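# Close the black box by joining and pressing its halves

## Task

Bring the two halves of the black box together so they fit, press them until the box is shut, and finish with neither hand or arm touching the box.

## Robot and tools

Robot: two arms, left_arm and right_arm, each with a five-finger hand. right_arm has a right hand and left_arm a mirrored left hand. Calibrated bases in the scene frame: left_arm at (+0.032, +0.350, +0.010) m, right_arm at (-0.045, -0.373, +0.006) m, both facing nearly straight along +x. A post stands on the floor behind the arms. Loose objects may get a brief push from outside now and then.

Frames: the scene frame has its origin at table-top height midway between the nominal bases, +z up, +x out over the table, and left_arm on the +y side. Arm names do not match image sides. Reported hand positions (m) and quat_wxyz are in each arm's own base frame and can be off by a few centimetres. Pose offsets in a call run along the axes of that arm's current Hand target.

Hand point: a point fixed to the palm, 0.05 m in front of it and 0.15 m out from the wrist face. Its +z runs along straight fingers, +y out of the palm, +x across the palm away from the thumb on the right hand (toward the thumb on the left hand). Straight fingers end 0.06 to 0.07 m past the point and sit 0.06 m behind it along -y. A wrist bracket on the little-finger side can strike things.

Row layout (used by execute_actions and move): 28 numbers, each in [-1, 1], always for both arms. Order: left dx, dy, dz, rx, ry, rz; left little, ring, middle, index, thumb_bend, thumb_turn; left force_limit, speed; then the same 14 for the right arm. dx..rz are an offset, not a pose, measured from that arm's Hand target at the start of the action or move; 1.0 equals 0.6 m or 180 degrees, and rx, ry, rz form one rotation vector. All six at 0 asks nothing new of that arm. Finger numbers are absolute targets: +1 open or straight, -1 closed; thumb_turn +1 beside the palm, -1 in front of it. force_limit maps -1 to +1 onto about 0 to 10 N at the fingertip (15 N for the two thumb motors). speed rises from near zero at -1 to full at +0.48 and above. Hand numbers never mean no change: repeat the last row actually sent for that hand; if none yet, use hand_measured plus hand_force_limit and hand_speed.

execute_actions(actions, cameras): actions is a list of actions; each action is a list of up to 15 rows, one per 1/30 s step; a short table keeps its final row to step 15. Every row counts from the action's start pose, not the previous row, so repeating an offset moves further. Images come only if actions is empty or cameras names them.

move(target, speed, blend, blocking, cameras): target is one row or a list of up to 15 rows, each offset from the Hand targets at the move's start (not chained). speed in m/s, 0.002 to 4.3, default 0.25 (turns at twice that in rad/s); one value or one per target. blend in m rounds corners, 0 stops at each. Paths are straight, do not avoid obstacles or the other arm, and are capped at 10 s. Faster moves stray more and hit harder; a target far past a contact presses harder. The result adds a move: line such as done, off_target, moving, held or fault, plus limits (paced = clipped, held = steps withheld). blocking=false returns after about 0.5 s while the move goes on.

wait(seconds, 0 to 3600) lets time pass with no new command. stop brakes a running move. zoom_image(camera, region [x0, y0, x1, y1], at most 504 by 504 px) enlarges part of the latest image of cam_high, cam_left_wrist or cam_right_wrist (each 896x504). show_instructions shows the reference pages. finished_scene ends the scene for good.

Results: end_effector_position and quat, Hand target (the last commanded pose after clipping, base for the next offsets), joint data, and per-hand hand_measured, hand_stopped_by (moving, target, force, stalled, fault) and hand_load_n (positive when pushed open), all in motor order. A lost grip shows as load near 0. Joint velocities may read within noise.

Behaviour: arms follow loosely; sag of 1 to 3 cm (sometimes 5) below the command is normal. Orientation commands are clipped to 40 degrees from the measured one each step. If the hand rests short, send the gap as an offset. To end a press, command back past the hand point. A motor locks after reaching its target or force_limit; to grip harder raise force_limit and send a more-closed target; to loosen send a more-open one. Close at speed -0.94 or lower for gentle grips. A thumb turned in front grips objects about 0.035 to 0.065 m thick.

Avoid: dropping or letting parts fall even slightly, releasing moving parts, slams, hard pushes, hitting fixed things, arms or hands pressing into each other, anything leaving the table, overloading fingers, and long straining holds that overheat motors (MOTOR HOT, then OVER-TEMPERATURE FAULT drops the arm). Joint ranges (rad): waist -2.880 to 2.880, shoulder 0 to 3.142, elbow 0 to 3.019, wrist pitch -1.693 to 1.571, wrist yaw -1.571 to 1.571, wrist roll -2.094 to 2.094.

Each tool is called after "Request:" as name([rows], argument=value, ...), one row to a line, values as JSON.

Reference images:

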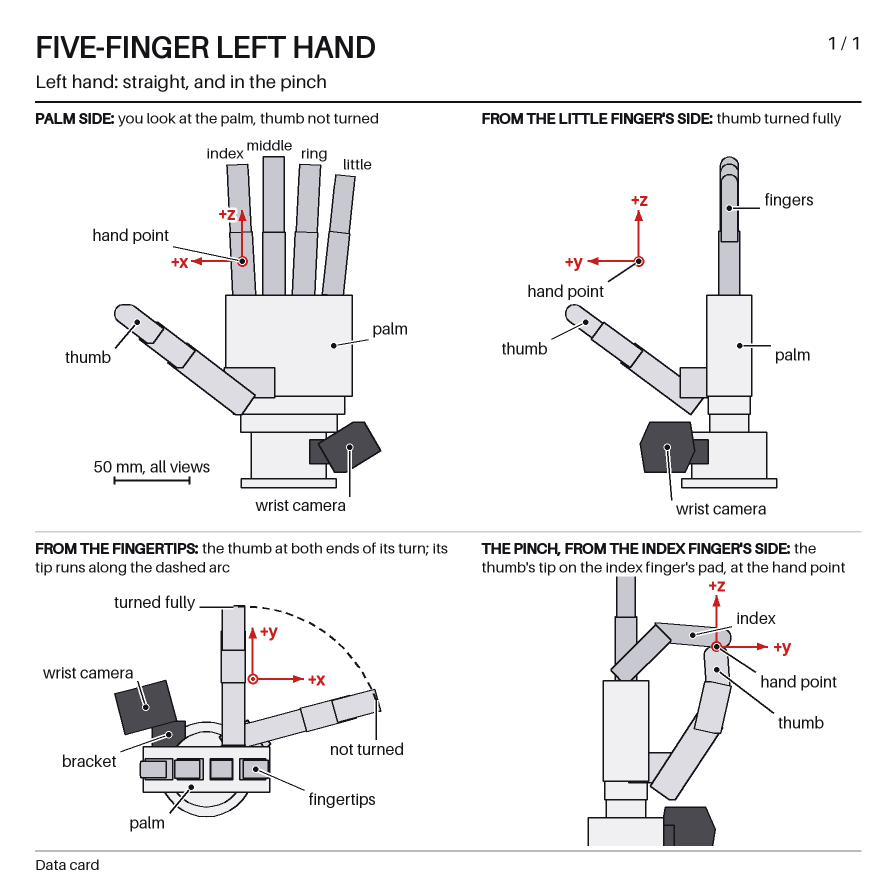

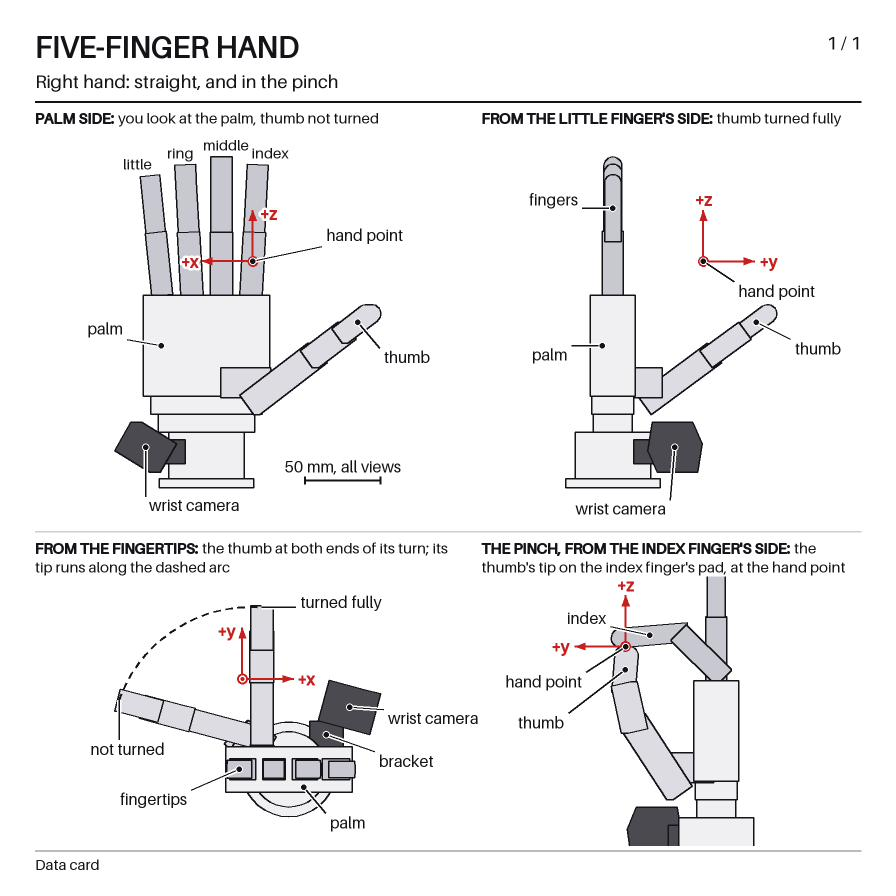

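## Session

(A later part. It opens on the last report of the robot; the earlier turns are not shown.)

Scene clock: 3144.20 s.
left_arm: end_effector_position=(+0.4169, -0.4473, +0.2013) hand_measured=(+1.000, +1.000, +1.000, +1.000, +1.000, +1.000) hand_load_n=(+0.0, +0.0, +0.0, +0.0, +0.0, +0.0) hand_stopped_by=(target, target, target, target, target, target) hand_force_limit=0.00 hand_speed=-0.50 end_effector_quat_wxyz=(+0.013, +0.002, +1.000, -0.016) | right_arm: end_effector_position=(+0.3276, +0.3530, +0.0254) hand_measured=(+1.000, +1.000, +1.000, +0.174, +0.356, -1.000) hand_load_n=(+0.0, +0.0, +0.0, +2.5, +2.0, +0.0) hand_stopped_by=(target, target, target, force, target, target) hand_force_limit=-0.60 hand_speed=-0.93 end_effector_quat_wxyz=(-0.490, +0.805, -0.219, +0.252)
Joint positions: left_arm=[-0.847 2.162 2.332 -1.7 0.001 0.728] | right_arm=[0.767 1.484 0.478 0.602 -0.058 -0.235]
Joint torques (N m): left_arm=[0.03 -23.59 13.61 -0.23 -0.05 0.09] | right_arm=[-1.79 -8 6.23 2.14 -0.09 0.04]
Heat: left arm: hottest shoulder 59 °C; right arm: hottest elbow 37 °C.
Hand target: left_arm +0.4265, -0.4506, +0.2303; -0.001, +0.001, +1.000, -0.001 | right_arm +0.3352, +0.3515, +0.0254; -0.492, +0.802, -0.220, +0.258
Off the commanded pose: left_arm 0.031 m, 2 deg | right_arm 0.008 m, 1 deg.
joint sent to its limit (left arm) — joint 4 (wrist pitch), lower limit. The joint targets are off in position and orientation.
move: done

Request:
wait(seconds=0.1, cameras=["cam_right_wrist","cam_left_wrist"])

Request:
zoom_image(camera="cam_left_wrist", region=[370, 255, 450, 335])

Request:
zoom_image(camera="cam_right_wrist", region=[500, 80, 660, 240])

Scene clock: 3150.20 s.
left_arm: end_effector_position=(+0.4169, -0.4473, +0.2013) hand_measured=(+1.000, +1.000, +1.000, +1.000, +1.000, +1.000) hand_load_n=(+0.0, +0.0, +0.0, +0.0, +0.0, +0.0) hand_stopped_by=(target, target, target, target, target, target) hand_force_limit=0.00 hand_speed=-0.50 end_effector_quat_wxyz=(+0.013, +0.002, +1.000, -0.016) | right_arm: end_effector_position=(+0.3276, +0.3530, +0.0254) hand_measured=(+1.000, +1.000, +1.000, +0.174, +0.356, -1.000) hand_load_n=(+0.0, -0.5, +0.0, +2.5, +2.5, -0.5) hand_stopped_by=(target, target, target, force, target, target) hand_force_limit=-0.60 hand_speed=-0.93 end_effector_quat_wxyz=(-0.490, +0.805, -0.219, +0.252)
Joint positions: left_arm=[-0.847 2.162 2.332 -1.7 0.001 0.728] | right_arm=[0.767 1.484 0.478 0.602 -0.058 -0.235]
Joint torques (N m): left_arm=[0.03 -24 13.6 -0.13 -0.07 0.09] | right_arm=[-1.38 -8.06 6.31 2.1 -0.07 -0.01]
Heat: left arm: hottest shoulder 59 °C; right arm: hottest elbow 37 °C.
Hand target: left_arm +0.4265, -0.4506, +0.2303; -0.001, +0.001, +1.000, -0.001 | right_arm +0.3352, +0.3515, +0.0254; -0.492, +0.802, -0.220, +0.258
Off the commanded pose: left_arm 0.031 m, 2 deg | right_arm 0.008 m, 1 deg.
wait: 0.10 s; at rest from the start
Images, in order (width x height): cam_left_wrist 896x504, cam_right_wrist 896x504.

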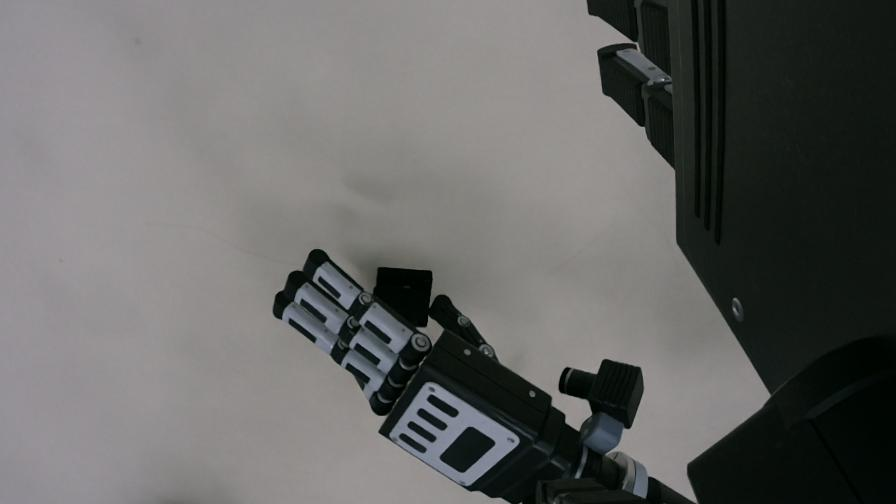

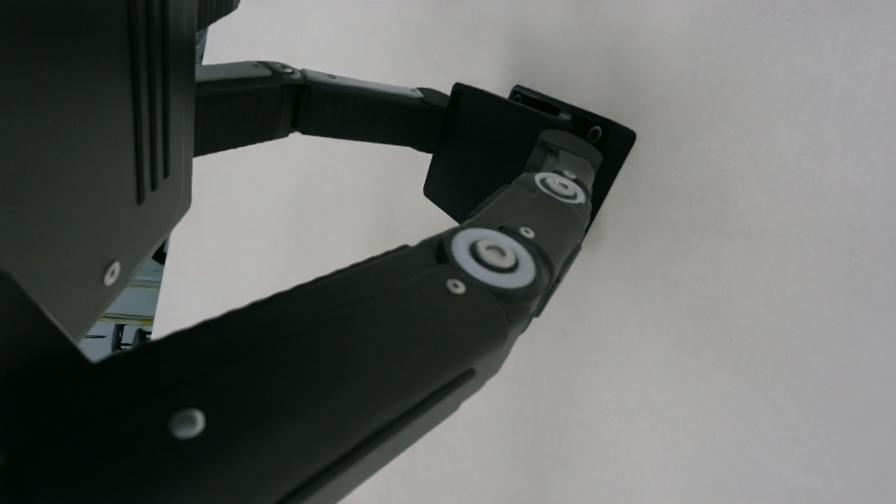

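Scaled by 6.300 from the camera's image (finer frame: 1280x720).

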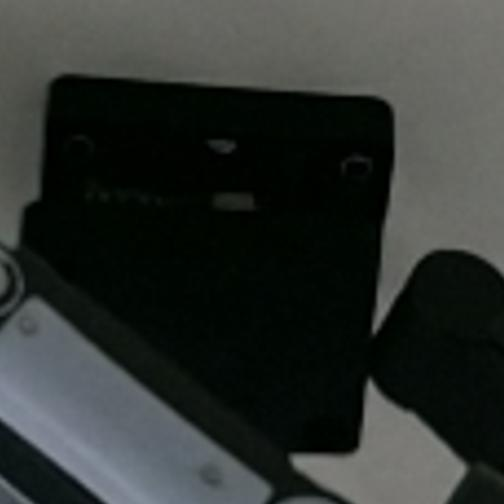

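Scaled by 3.150 from the camera's image (finer frame: 1280x720).

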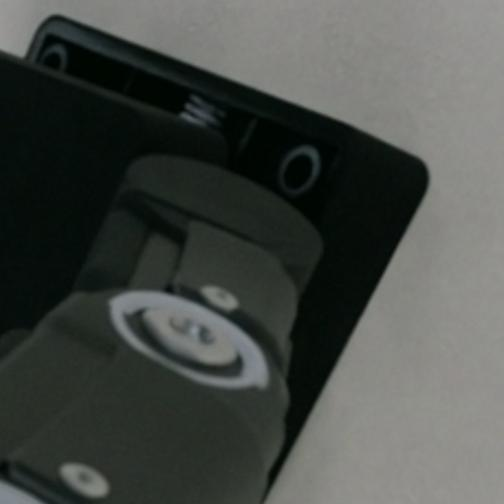

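Request:
move(target=[0,0,0,0,0,0,1,1,1,1,1,1,0,-0.5,0.0053,0.0015,-0.0008,-0.0011,0.005,0.0022,1,1,1,0.03,0.355,-1,-0.6,-0.93], speed=0.05, cameras=["cam_right_wrist","cam_left_wrist"])

Request:
zoom_image(camera="cam_left_wrist", region=[370, 255, 450, 335])

Request:
zoom_image(camera="cam_right_wrist", region=[500, 80, 660, 240])

Scene clock: 3205.40 s.
left_arm: end_effector_position=(+0.4169, -0.4473, +0.2013) hand_measured=(+1.000, +1.000, +1.000, +1.000, +1.000, +1.000) hand_load_n=(+0.0, +0.0, +0.0, +0.0, -0.5, +0.0) hand_stopped_by=(target, target, target, target, target, target) hand_force_limit=0.00 hand_speed=-0.50 end_effector_quat_wxyz=(+0.013, +0.002, +1.000, -0.016) | right_arm: end_effector_position=(+0.3284, +0.3523, +0.0253) hand_measured=(+1.000, +1.000, +1.000, +0.174, +0.356, -1.000) hand_load_n=(+0.0, +0.0, +0.0, +2.5, +2.5, +0.0) hand_stopped_by=(target, target, target, force, target, target) hand_force_limit=-0.60 hand_speed=-0.93 end_effector_quat_wxyz=(-0.489, +0.805, -0.220, +0.254)
Joint positions: left_arm=[-0.847 2.162 2.332 -1.7 0.001 0.728] | right_arm=[0.767 1.484 0.478 0.602 -0.052 -0.235]
Joint torques (N m): left_arm=[-0.79 -23.65 13.67 -0.23 -0.03 0.08] | right_arm=[-1.67 -8.06 6.12 2.03 0.24 0.09]
Heat: left arm: hottest shoulder 60 °C; right arm: hottest elbow 37 °C.
Hand target: left_arm +0.4265, -0.4506, +0.2303; -0.001, +0.001, +1.000, -0.001 | right_arm +0.3373, +0.3488, +0.0254; -0.490, +0.800, -0.227, +0.262
Off the commanded pose: left_arm 0.031 m, 2 deg | right_arm 0.009 m, 1 deg.
joint sent to its limit (left arm) — joint 4 (wrist pitch), lower limit. The joint targets are off in position and orientation.
move: done
Images, in order (width x height): cam_left_wrist 896x504, cam_right_wrist 896x504.

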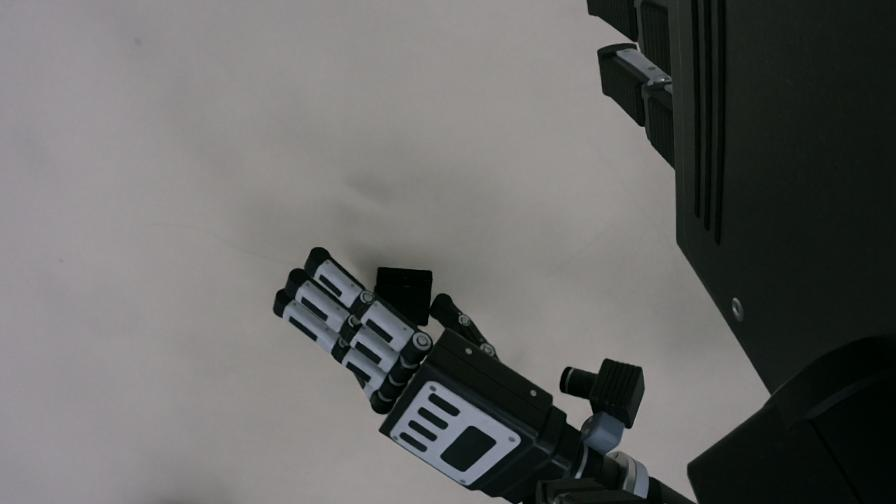

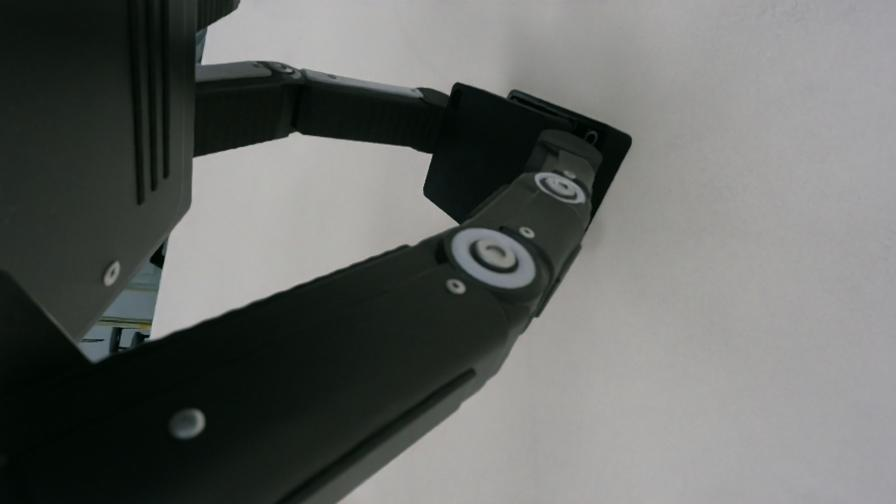

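Scaled by 6.300 from the camera's image (finer frame: 1280x720).

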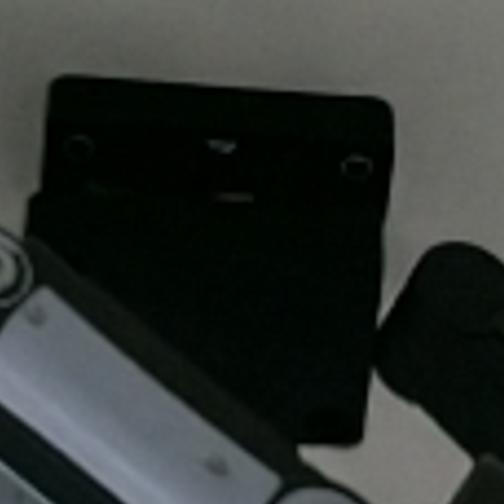

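Scaled by 3.150 from the camera's image (finer frame: 1280x720).

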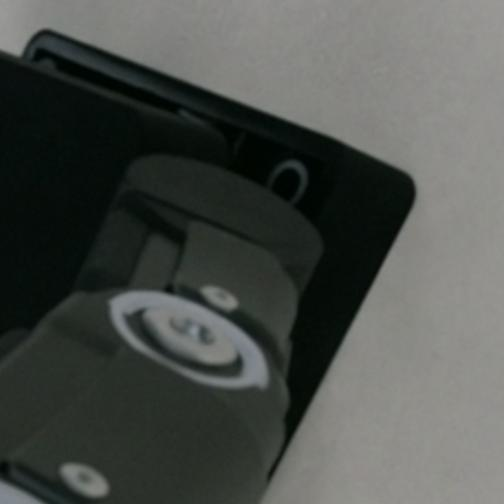

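Request:
move(target=[0,0,0,0,0,0,1,1,1,1,1,1,0,-0.5,0.0042,0.0013,-0.0009,0,0,0,1,1,1,0.03,0.355,-1,-0.6,-0.93], speed=0.03, cameras=["cam_left_wrist","cam_right_wrist"])

Scene clock: 3238.90 s.
left_arm: end_effector_position=(+0.4169, -0.4473, +0.2013) hand_measured=(+1.000, +1.000, +1.000, +1.000, +1.000, +1.000) hand_load_n=(+0.0, +0.0, +0.0, +0.0, +0.0, +0.0) hand_stopped_by=(target, target, target, target, target, target) hand_force_limit=0.00 hand_speed=-0.50 end_effector_quat_wxyz=(+0.013, +0.002, +1.000, -0.016) | right_arm: end_effector_position=(+0.3322, +0.3487, +0.0253) hand_measured=(+1.000, +1.000, +1.000, +0.174, +0.356, -1.000) hand_load_n=(+0.0, +0.0, +0.0, +2.0, +2.5, +0.0) hand_stopped_by=(target, target, target, force, target, target) hand_force_limit=-0.60 hand_speed=-0.93 end_effector_quat_wxyz=(-0.487, +0.804, -0.225, +0.257)
Joint positions: left_arm=[-0.847 2.162 2.332 -1.7 0.001 0.728] | right_arm=[0.757 1.484 0.478 0.602 -0.052 -0.235]
Joint torques (N m): left_arm=[-0.44 -23.47 13.65 -0.25 -0.08 0.12] | right_arm=[-1.67 -8 6.05 2 -0.02 0.04]
Heat: left arm: hottest shoulder 60 °C; right arm: hottest elbow 37 °C.
Hand target: left_arm +0.4265, -0.4506, +0.2303; -0.001, +0.001, +1.000, -0.001 | right_arm +0.3387, +0.3466, +0.0254; -0.490, +0.800, -0.227, +0.262
Off the commanded pose: left_arm 0.031 m, 2 deg | right_arm 0.007 m, 1 deg.
joint sent to its limit (left arm) — joint 4 (wrist pitch), lower limit. The joint targets are off in position and orientation.
move: done

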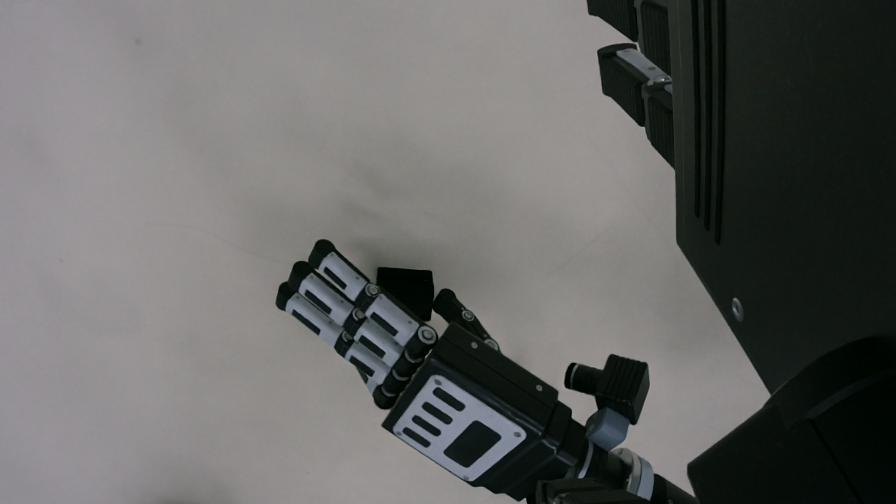

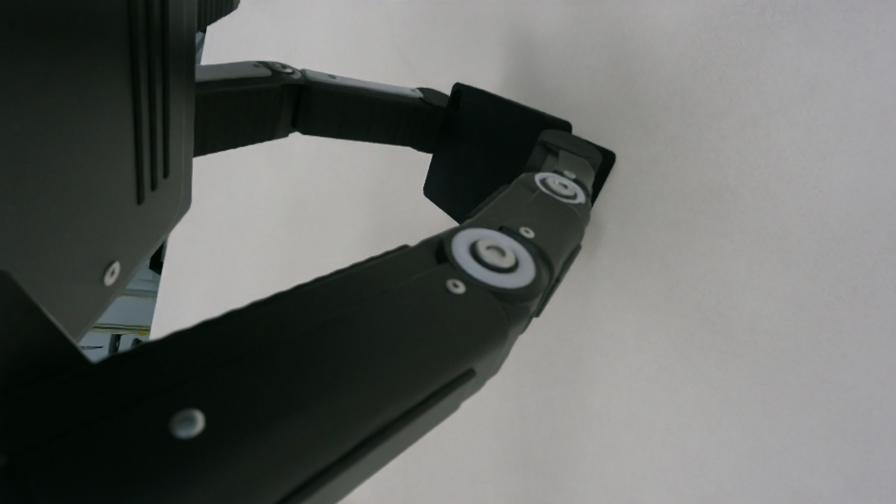

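Request:
zoom_image(camera="cam_left_wrist", region=[350, 255, 450, 325])

Request:
zoom_image(camera="cam_right_wrist", region=[400, 50, 660, 250])

Scaled by 5.040 from the camera's image (finer frame: 1280x720).

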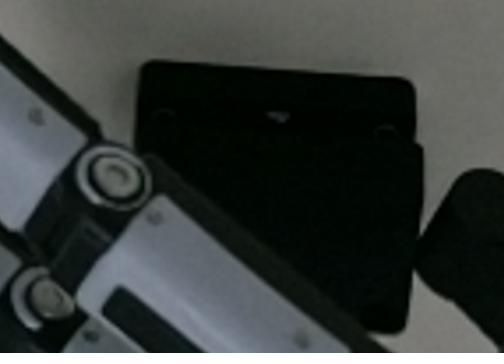

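Scaled by 1.938 from the camera's image (finer frame: 1280x720).

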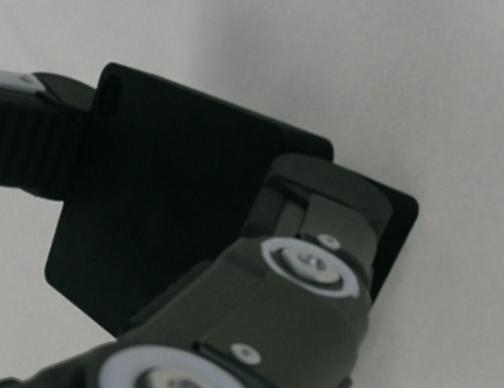

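Request:
move(target=[0,0,0,0,0,0,1,1,1,1,1,1,0,-0.5,-0.0212,-0.0051,0.0011,0,0,0,1,1,1,0.03,0.355,-1,-0.6,-0.93], speed=0.03)

Scene clock: 3307.40 s.
left_arm: end_effector_position=(+0.4169, -0.4473, +0.2013) hand_measured=(+1.000, +1.000, +1.000, +1.000, +1.000, +1.000) hand_load_n=(+0.0, +0.0, +0.0, +0.0, +0.0, +0.0) hand_stopped_by=(target, target, target, target, target, target) hand_force_limit=0.00 hand_speed=-0.50 end_effector_quat_wxyz=(+0.013, +0.002, +1.000, -0.016) | right_arm: end_effector_position=(+0.3289, +0.3523, +0.0250) hand_measured=(+1.000, +1.000, +1.000, +0.174, +0.356, -1.000) hand_load_n=(+0.0, +0.0, +0.0, +2.5, +2.5, +0.0) hand_stopped_by=(target, target, target, force, target, target) hand_force_limit=-0.60 hand_speed=-0.93 end_effector_quat_wxyz=(-0.484, +0.804, -0.224, +0.262)
Joint positions: left_arm=[-0.847 2.162 2.332 -1.7 0.001 0.728] | right_arm=[0.778 1.484 0.478 0.602 -0.023 -0.235]
Joint torques (N m): left_arm=[-0.32 -23.65 13.6 -0.09 -0.06 0.08] | right_arm=[-0.26 -7.94 6.09 2.1 0.24 0.2]
Heat: left arm: hottest shoulder 60 °C; right arm: hottest elbow 36 °C.
Hand target: left_arm +0.4265, -0.4506, +0.2303; -0.001, +0.001, +1.000, -0.001 | right_arm +0.3298, +0.3562, +0.0254; -0.490, +0.800, -0.227, +0.262
Off the commanded pose: left_arm 0.031 m, 2 deg | right_arm 0.004 m, 1 deg.
joint sent to its limit (left arm) — joint 4 (wrist pitch), lower limit. The joint targets are off in position and orientation.
move: done

Request:
move(target=[0,0,0,0,0,0,1,1,1,1,1,1,0,-0.5,0.0107,0.0026,-0.0007,0,0,0,1,1,1,0.03,0.355,-1,-0.6,-0.93], speed=0.03, cameras=["cam_left_wrist","cam_right_wrist"])

Request:
zoom_image(camera="cam_left_wrist", region=[350, 255, 450, 325])

Request:
zoom_image(camera="cam_right_wrist", region=[400, 50, 660, 250])

Scene clock: 3324.40 s.
left_arm: end_effector_position=(+0.4169, -0.4473, +0.2013) hand_measured=(+1.000, +1.000, +1.000, +1.000, +1.000, +1.000) hand_load_n=(+0.0, +0.0, +0.0, +0.0, +0.0, +0.0) hand_stopped_by=(target, target, target, target, target, target) hand_force_limit=0.00 hand_speed=-0.50 end_effector_quat_wxyz=(+0.013, +0.002, +1.000, -0.016) | right_arm: end_effector_position=(+0.3275, +0.3535, +0.0251) hand_measured=(+1.000, +1.000, +1.000, +0.174, +0.356, -1.000) hand_load_n=(+0.0, +0.0, -0.5, +2.5, +2.5, +0.0) hand_stopped_by=(target, target, target, force, target, target) hand_force_limit=-0.60 hand_speed=-0.93 end_effector_quat_wxyz=(-0.486, +0.805, -0.221, +0.259)
Joint positions: left_arm=[-0.847 2.162 2.332 -1.7 0.001 0.728] | right_arm=[0.778 1.484 0.478 0.602 -0.033 -0.235]
Joint torques (N m): left_arm=[-0.21 -23.82 13.56 -0.13 -0.04 0.09] | right_arm=[-1.85 -8.23 5.96 2.11 -0.06 0.15]
Heat: left arm: hottest shoulder 60 °C; right arm: hottest elbow 36 °C.
Hand target: left_arm +0.4265, -0.4506, +0.2303; -0.001, +0.001, +1.000, -0.001 | right_arm +0.3343, +0.3513, +0.0254; -0.490, +0.800, -0.227, +0.262
Off the commanded pose: left_arm 0.031 m, 2 deg | right_arm 0.007 m, 1 deg.
joint sent to its limit (left arm) — joint 4 (wrist pitch), lower limit. The joint targets are off in position and orientation.
move: done

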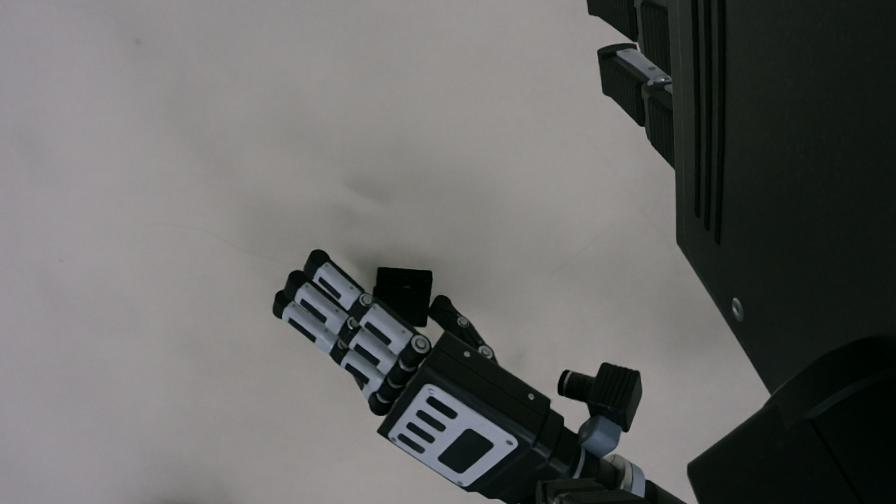

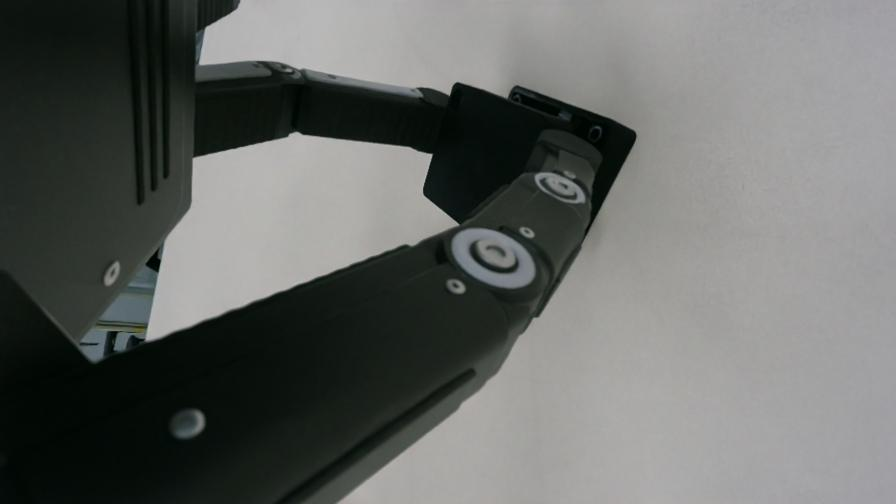

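Scaled by 5.040 from the camera's image (finer frame: 1280x720).

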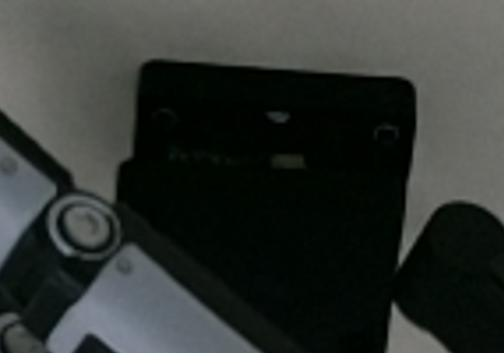

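Scaled by 1.938 from the camera's image (finer frame: 1280x720).

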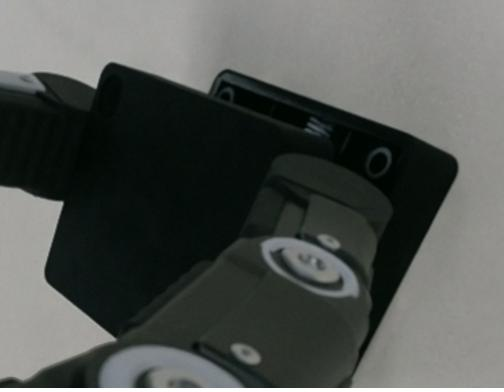

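Request:
zoom_image(camera="cam_left_wrist", region=[370, 262, 440, 310])

Scaled by 7.200 from the camera's image (finer frame: 1280x720).

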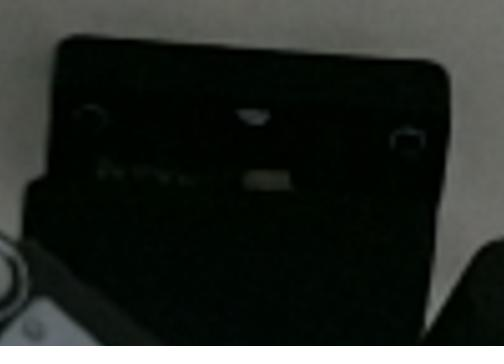

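Request:
zoom_image(camera="cam_right_wrist", region=[440, 70, 650, 190])

Scaled by 2.400 from the camera's image (finer frame: 1280x720).

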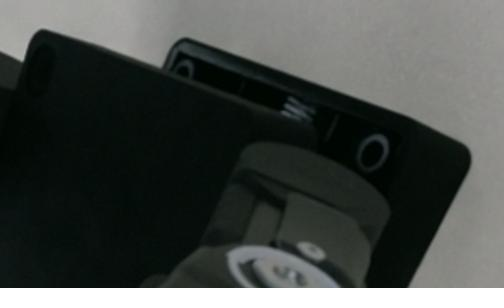

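Request:
move(target=[0,0,0,0,0,0,1,1,1,1,1,1,0,-0.5,0.0024,0.0006,-0.0002,0,0,0,1,1,1,0.03,0.355,-1,-0.6,-0.93], speed=0.03)

Scene clock: 3454.60 s.
left_arm: end_effector_position=(+0.4169, -0.4473, +0.2013) hand_measured=(+1.000, +1.000, +1.000, +1.000, +1.000, +1.000) hand_load_n=(+0.0, +0.0, +0.0, +0.0, +0.0, +0.0) hand_stopped_by=(target, target, target, target, target, target) hand_force_limit=0.00 hand_speed=-0.50 end_effector_quat_wxyz=(+0.013, +0.002, +1.000, -0.016) | right_arm: end_effector_position=(+0.3280, +0.3530, +0.0252) hand_measured=(+1.000, +1.000, +1.000, +0.174, +0.356, -1.000) hand_load_n=(-0.5, +0.0, +0.0, +2.5, +2.5, +0.0) hand_stopped_by=(target, target, target, force, target, target) hand_force_limit=-0.60 hand_speed=-0.93 end_effector_quat_wxyz=(-0.487, +0.805, -0.221, +0.258)
Joint positions: left_arm=[-0.847 2.162 2.332 -1.7 0.001 0.728] | right_arm=[0.775 1.484 0.478 0.602 -0.037 -0.235]
Joint torques (N m): left_arm=[-0.32 -23.77 13.67 -0.18 -0.02 0.11] | right_arm=[-1.73 -8.12 6.01 2.1 -0.08 0.1]
Heat: left arm: hottest shoulder 60 °C; right arm: hottest elbow 35 °C.
Hand target: left_arm +0.4265, -0.4506, +0.2303; -0.001, +0.001, +1.000, -0.001 | right_arm +0.3352, +0.3502, +0.0254; -0.490, +0.800, -0.227, +0.262
Off the commanded pose: left_arm 0.031 m, 2 deg | right_arm 0.008 m, 1 deg.
joint sent to its limit (left arm) — joint 4 (wrist pitch), lower limit. The joint targets are off in position and orientation.
move: done

Request:
move(target=[0,0,0,0,0,0,1,1,1,1,1,1,0,-0.5,0.0036,0.0009,-0.0003,0,0,0,1,1,1,0.03,0.355,-1,-0.6,-0.93], speed=0.03)

Scene clock: 3460.00 s.
left_arm: end_effector_position=(+0.4169, -0.4473, +0.2013) hand_measured=(+1.000, +1.000, +1.000, +1.000, +1.000, +1.000) hand_load_n=(+0.0, +0.0, +0.0, +0.0, +0.0, +0.0) hand_stopped_by=(target, target, target, target, target, target) hand_force_limit=0.00 hand_speed=-0.50 end_effector_quat_wxyz=(+0.013, +0.002, +1.000, -0.016) | right_arm: end_effector_position=(+0.3297, +0.3512, +0.0252) hand_measured=(+1.000, +1.000, +1.000, +0.174, +0.356, -1.000) hand_load_n=(+0.0, +0.0, +0.0, +2.5, +2.5, +0.0) hand_stopped_by=(target, target, target, force, target, target) hand_force_limit=-0.60 hand_speed=-0.93 end_effector_quat_wxyz=(-0.487, +0.804, -0.223, +0.257)
Joint positions: left_arm=[-0.847 2.162 2.332 -1.7 0.001 0.728] | right_arm=[0.767 1.484 0.478 0.602 -0.043 -0.235]
Joint torques (N m): left_arm=[-0.32 -23.88 13.56 -0.17 -0.06 0.1] | right_arm=[-1.55 -8.06 6.06 2.09 -0.05 0.09]
Heat: left arm: hottest shoulder 60 °C; right arm: hottest elbow 35 °C.
Hand target: left_arm +0.4265, -0.4506, +0.2303; -0.001, +0.001, +1.000, -0.001 | right_arm +0.3367, +0.3485, +0.0254; -0.490, +0.800, -0.227, +0.262
Off the commanded pose: left_arm 0.031 m, 2 deg | right_arm 0.007 m, 1 deg.
joint sent to its limit (left arm) — joint 4 (wrist pitch), lower limit. The joint targets are off in position and orientation.
move: done

Request:
wait(seconds=0.2, cameras=["cam_left_wrist","cam_right_wrist"])

Request:
zoom_image(camera="cam_left_wrist", region=[370, 262, 440, 310])

Request:
zoom_image(camera="cam_right_wrist", region=[440, 70, 650, 190])

Scene clock: 3467.87 s.
left_arm: end_effector_position=(+0.4169, -0.4473, +0.2013) hand_measured=(+1.000, +1.000, +1.000, +1.000, +1.000, +1.000) hand_load_n=(+0.0, +0.0, +0.0, +0.0, +0.0, +0.0) hand_stopped_by=(target, target, target, target, target, target) hand_force_limit=0.00 hand_speed=-0.50 end_effector_quat_wxyz=(+0.013, +0.002, +1.000, -0.016) | right_arm: end_effector_position=(+0.3297, +0.3512, +0.0252) hand_measured=(+1.000, +1.000, +1.000, +0.174, +0.356, -1.000) hand_load_n=(+0.0, +0.0, +0.0, +2.5, +2.5, +0.0) hand_stopped_by=(target, target, target, force, target, target) hand_force_limit=-0.60 hand_speed=-0.93 end_effector_quat_wxyz=(-0.487, +0.804, -0.223, +0.257)
Joint positions: left_arm=[-0.847 2.162 2.332 -1.7 0.001 0.728] | right_arm=[0.767 1.484 0.478 0.602 -0.043 -0.235]
Joint torques (N m): left_arm=[0.03 -23.59 13.63 -0.14 -0.02 0.1] | right_arm=[-1.9 -8.12 5.97 2.11 -0.06 0.09]
Heat: left arm: hottest shoulder 60 °C; right arm: hottest elbow 35 °C.
Hand target: left_arm +0.4265, -0.4506, +0.2303; -0.001, +0.001, +1.000, -0.001 | right_arm +0.3367, +0.3485, +0.0254; -0.490, +0.800, -0.227, +0.262
Off the commanded pose: left_arm 0.031 m, 2 deg | right_arm 0.007 m, 1 deg.
wait: 0.20 s; at rest from the start

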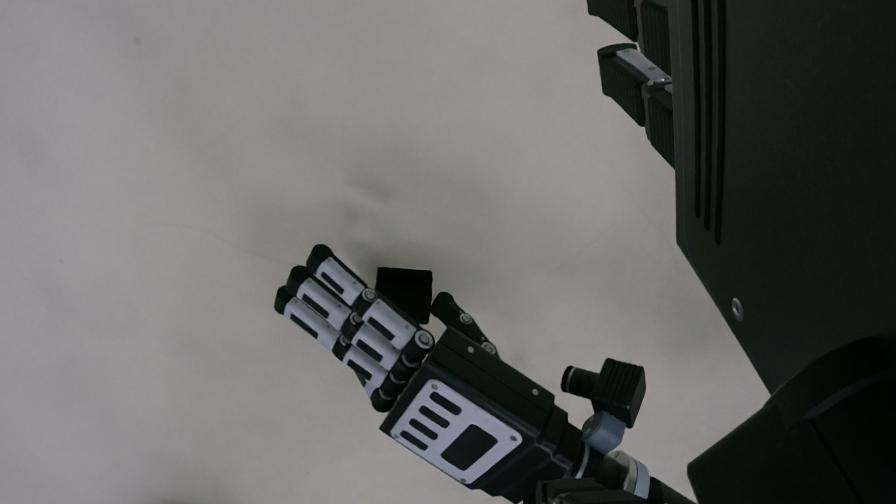

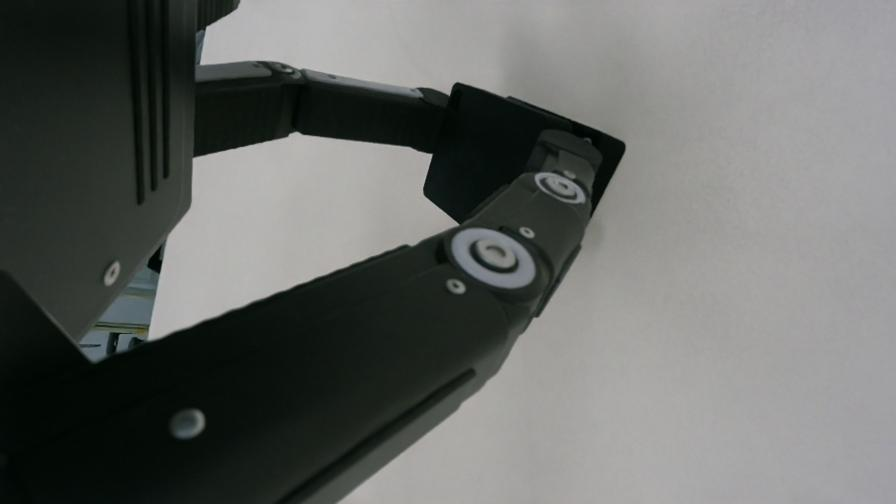

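Scaled by 7.200 from the camera's image (finer frame: 1280x720).

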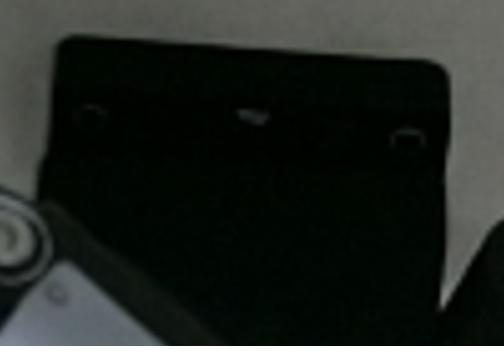

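Scaled by 2.400 from the camera's image (finer frame: 1280x720).

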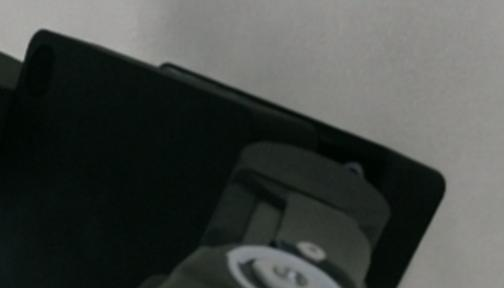

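Request:
move(target=[0,0,0,0,0,0,1,1,1,1,1,1,0,-0.5,-0.0143,-0.0033,0.0007,-0.0031,0.0143,0.0063,1,1,1,0.03,0.355,-1,-0.6,-0.93], speed=0.03)

Scene clock: 3529.67 s.
left_arm: end_effector_position=(+0.4169, -0.4473, +0.2013) hand_measured=(+1.000, +1.000, +1.000, +1.000, +1.000, +1.000) hand_load_n=(+0.0, +0.0, +0.0, +0.0, -0.5, +0.0) hand_stopped_by=(target, target, target, target, target, target) hand_force_limit=0.00 hand_speed=-0.50 end_effector_quat_wxyz=(+0.013, +0.002, +1.000, -0.016) | right_arm: end_effector_position=(+0.3297, +0.3507, +0.0239) hand_measured=(+1.000, +1.000, +1.000, +0.174, +0.356, -1.000) hand_load_n=(+0.0, +0.0, +0.0, +2.5, +2.5, +0.0) hand_stopped_by=(target, target, target, force, target, target) hand_force_limit=-0.60 hand_speed=-0.93 end_effector_quat_wxyz=(-0.477, +0.799, -0.244, +0.274)
Joint positions: left_arm=[-0.847 2.162 2.332 -1.7 0.001 0.728] | right_arm=[0.796 1.484 0.475 0.602 0.04 -0.209]
Joint torques (N m): left_arm=[-0.09 -23.41 13.67 -0.12 -0.06 0.11] | right_arm=[-0.44 -8.35 6.13 2.09 0.31 0.19]
Heat: left arm: hottest shoulder 61 °C; right arm: hottest elbow 35 °C.
Hand target: left_arm +0.4265, -0.4506, +0.2303; -0.001, +0.001, +1.000, -0.001 | right_arm +0.3307, +0.3549, +0.0254; -0.484, +0.794, -0.247, +0.274
Off the commanded pose: left_arm 0.031 m, 2 deg | right_arm 0.005 m, 1 deg.
joint sent to its limit (left arm) — joint 4 (wrist pitch), lower limit. The joint targets are off in position and orientation.
move: done

Request:
wait(seconds=0.2, cameras=["cam_left_wrist","cam_right_wrist"])

Request:
zoom_image(camera="cam_left_wrist", region=[370, 262, 440, 310])

Request:
zoom_image(camera="cam_right_wrist", region=[440, 70, 650, 190])

Scene clock: 3533.87 s.
left_arm: end_effector_position=(+0.4169, -0.4473, +0.2013) hand_measured=(+1.000, +1.000, +1.000, +1.000, +1.000, +1.000) hand_load_n=(+0.0, +0.0, +0.0, +0.0, +0.0, +0.0) hand_stopped_by=(target, target, target, target, target, target) hand_force_limit=0.00 hand_speed=-0.50 end_effector_quat_wxyz=(+0.013, +0.002, +1.000, -0.016) | right_arm: end_effector_position=(+0.3297, +0.3507, +0.0239) hand_measured=(+1.000, +1.000, +1.000, +0.174, +0.356, -1.000) hand_load_n=(+0.0, -0.5, +0.0, +2.0, +2.5, +0.0) hand_stopped_by=(target, target, target, force, target, target) hand_force_limit=-0.60 hand_speed=-0.93 end_effector_quat_wxyz=(-0.477, +0.799, -0.244, +0.274)
Joint positions: left_arm=[-0.847 2.162 2.332 -1.7 0.001 0.728] | right_arm=[0.796 1.484 0.475 0.602 0.04 -0.209]
Joint torques (N m): left_arm=[-0.21 -23.71 13.57 -0.17 -0.06 0.08] | right_arm=[-0.09 -8.47 6.06 2.17 0.27 0.2]
Heat: left arm: hottest shoulder 61 °C; right arm: hottest elbow 35 °C.
Hand target: left_arm +0.4265, -0.4506, +0.2303; -0.001, +0.001, +1.000, -0.001 | right_arm +0.3307, +0.3549, +0.0254; -0.483, +0.794, -0.247, +0.274
Off the commanded pose: left_arm 0.031 m, 2 deg | right_arm 0.005 m, 1 deg.
wait: 0.20 s; at rest from the start

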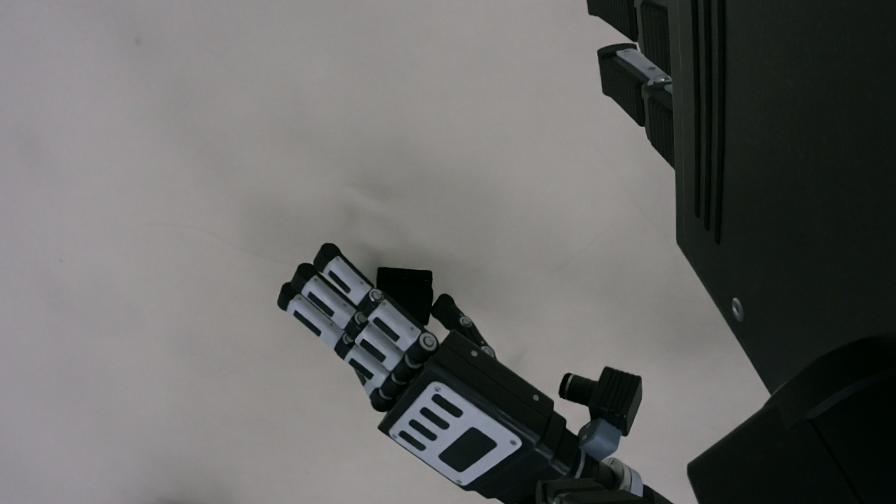

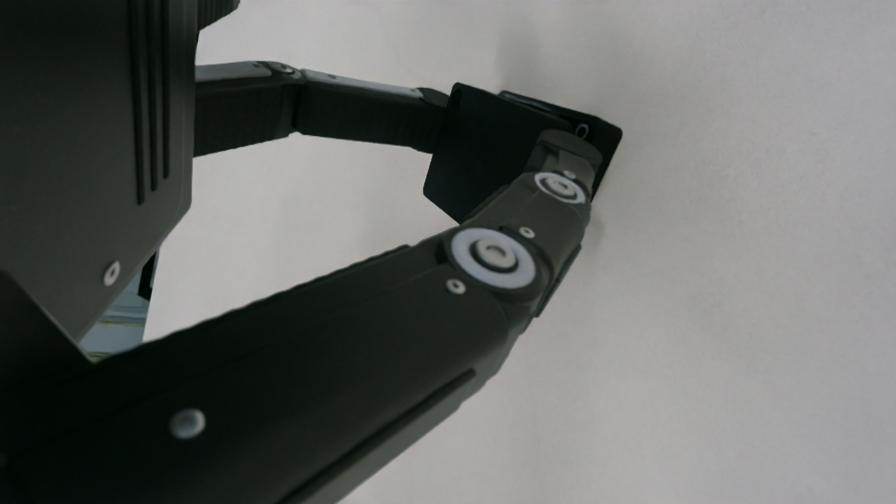

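Scaled by 7.200 from the camera's image (finer frame: 1280x720).

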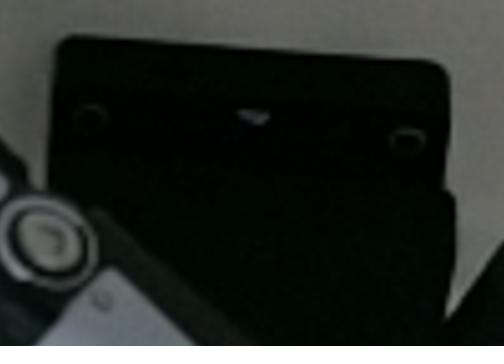

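Scaled by 2.400 from the camera's image (finer frame: 1280x720).

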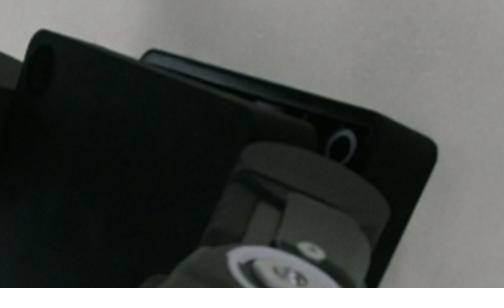

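Request:
move(target=[0,0,0,0,0,0,1,1,1,1,1,1,0,-0.5,0.0092,0.0013,0.0019,0,0,0,1,1,1,0.03,0.355,-1,-0.6,-0.93], speed=0.03)

Scene clock: 3560.47 s.
left_arm: end_effector_position=(+0.4169, -0.4473, +0.2013) hand_measured=(+1.000, +1.000, +1.000, +1.000, +1.000, +1.000) hand_load_n=(-0.5, +0.0, +0.0, +0.0, +0.0, +0.0) hand_stopped_by=(target, target, target, target, target, target) hand_force_limit=0.00 hand_speed=-0.50 end_effector_quat_wxyz=(+0.013, +0.002, +1.000, -0.016) | right_arm: end_effector_position=(+0.3288, +0.3515, +0.0239) hand_measured=(+1.000, +1.000, +1.000, +0.174, +0.356, -1.000) hand_load_n=(+0.0, +0.0, +0.0, +2.5, +2.5, +0.0) hand_stopped_by=(target, target, target, force, target, target) hand_force_limit=-0.60 hand_speed=-0.93 end_effector_quat_wxyz=(-0.478, +0.800, -0.242, +0.272)
Joint positions: left_arm=[-0.847 2.162 2.332 -1.7 0.001 0.728] | right_arm=[0.796 1.484 0.475 0.602 0.033 -0.209]
Joint torques (N m): left_arm=[-0.5 -23.88 13.59 -0.23 -0.05 0.07] | right_arm=[-1.85 -7.71 6.28 2.24 -0.02 0.14]
Heat: left arm: hottest shoulder 61 °C; right arm: hottest elbow 36 °C.
Hand target: left_arm +0.4265, -0.4506, +0.2303; -0.001, +0.001, +1.000, -0.001 | right_arm +0.3354, +0.3517, +0.0253; -0.483, +0.794, -0.247, +0.274
Off the commanded pose: left_arm 0.031 m, 2 deg | right_arm 0.007 m, 1 deg.
joint sent to its limit (left arm) — joint 4 (wrist pitch), lower limit. The joint targets are off in position and orientation.
move: done

Request:
move(target=[0,0,0,0,0,0,1,1,1,1,1,1,0,-0.5,0.0028,0.0002,0.0014,0,0,0,1,1,1,0.03,0.355,-1,-0.6,-0.93], speed=0.03)

Scene clock: 3568.10 s.
left_arm: end_effector_position=(+0.4169, -0.4473, +0.2013) hand_measured=(+1.000, +1.000, +1.000, +1.000, +1.000, +1.000) hand_load_n=(+0.0, +0.0, +0.0, +0.0, +0.0, +0.0) hand_stopped_by=(target, target, target, target, target, target) hand_force_limit=0.00 hand_speed=-0.50 end_effector_quat_wxyz=(+0.013, +0.002, +1.000, -0.016) | right_arm: end_effector_position=(+0.3286, +0.3517, +0.0240) hand_measured=(+1.000, +1.000, +1.000, +0.174, +0.356, -1.000) hand_load_n=(+0.0, +0.0, +0.0, +2.5, +2.5, +0.0) hand_stopped_by=(target, target, target, force, target, target) hand_force_limit=-0.60 hand_speed=-0.93 end_effector_quat_wxyz=(-0.479, +0.800, -0.241, +0.270)
Joint positions: left_arm=[-0.847 2.162 2.332 -1.7 0.001 0.728] | right_arm=[0.795 1.484 0.475 0.602 0.028 -0.209]
Joint torques (N m): left_arm=[-0.26 -23.71 13.68 -0.2 -0.04 0.11] | right_arm=[-1.73 -7.77 6.41 2.14 -0.07 0.12]
Heat: left arm: hottest shoulder 61 °C; right arm: hottest elbow 36 °C.
Hand target: left_arm +0.4265, -0.4506, +0.2303; -0.001, +0.001, +1.000, -0.001 | right_arm +0.3371, +0.3511, +0.0252; -0.484, +0.794, -0.247, +0.274
Off the commanded pose: left_arm 0.031 m, 2 deg | right_arm 0.009 m, 1 deg.
joint sent to its limit (left arm) — joint 4 (wrist pitch), lower limit. The joint targets are off in position and orientation.
move: done

Request:
move(target=[0,0,0,0,0,0,1,1,1,1,1,1,0,-0.5,0.003,0.0004,0.0005,0,0,0,1,1,1,0.03,0.355,-1,-0.6,-0.93], speed=0.03)

Scene clock: 3573.70 s.
left_arm: end_effector_position=(+0.4169, -0.4473, +0.2013) hand_measured=(+1.000, +1.000, +1.000, +1.000, +1.000, +1.000) hand_load_n=(+0.0, +0.0, +0.0, +0.0, +0.0, +0.0) hand_stopped_by=(target, target, target, target, target, target) hand_force_limit=0.00 hand_speed=-0.50 end_effector_quat_wxyz=(+0.013, +0.002, +1.000, -0.016) | right_arm: end_effector_position=(+0.3300, +0.3503, +0.0240) hand_measured=(+1.000, +1.000, +1.000, +0.174, +0.356, -1.000) hand_load_n=(+0.0, +0.0, -0.5, +2.5, +2.0, +0.0) hand_stopped_by=(target, target, target, force, target, target) hand_force_limit=-0.60 hand_speed=-0.93 end_effector_quat_wxyz=(-0.479, +0.799, -0.242, +0.270)
Joint positions: left_arm=[-0.847 2.162 2.332 -1.7 0.001 0.728] | right_arm=[0.789 1.484 0.475 0.602 0.023 -0.209]
Joint torques (N m): left_arm=[0.09 -23.71 13.59 -0.2 -0.04 0.09] | right_arm=[-2.02 -7.71 6.53 2.1 -0.04 0.1]
Heat: left arm: hottest shoulder 61 °C; right arm: hottest elbow 36 °C.
Hand target: left_arm +0.4265, -0.4506, +0.2303; -0.001, +0.001, +1.000, -0.001 | right_arm +0.3386, +0.3500, +0.0252; -0.484, +0.794, -0.247, +0.274
Off the commanded pose: left_arm 0.031 m, 2 deg | right_arm 0.009 m, 1 deg.
joint sent to its limit (left arm) — joint 4 (wrist pitch), lower limit. The joint targets are off in position and orientation.
move: done


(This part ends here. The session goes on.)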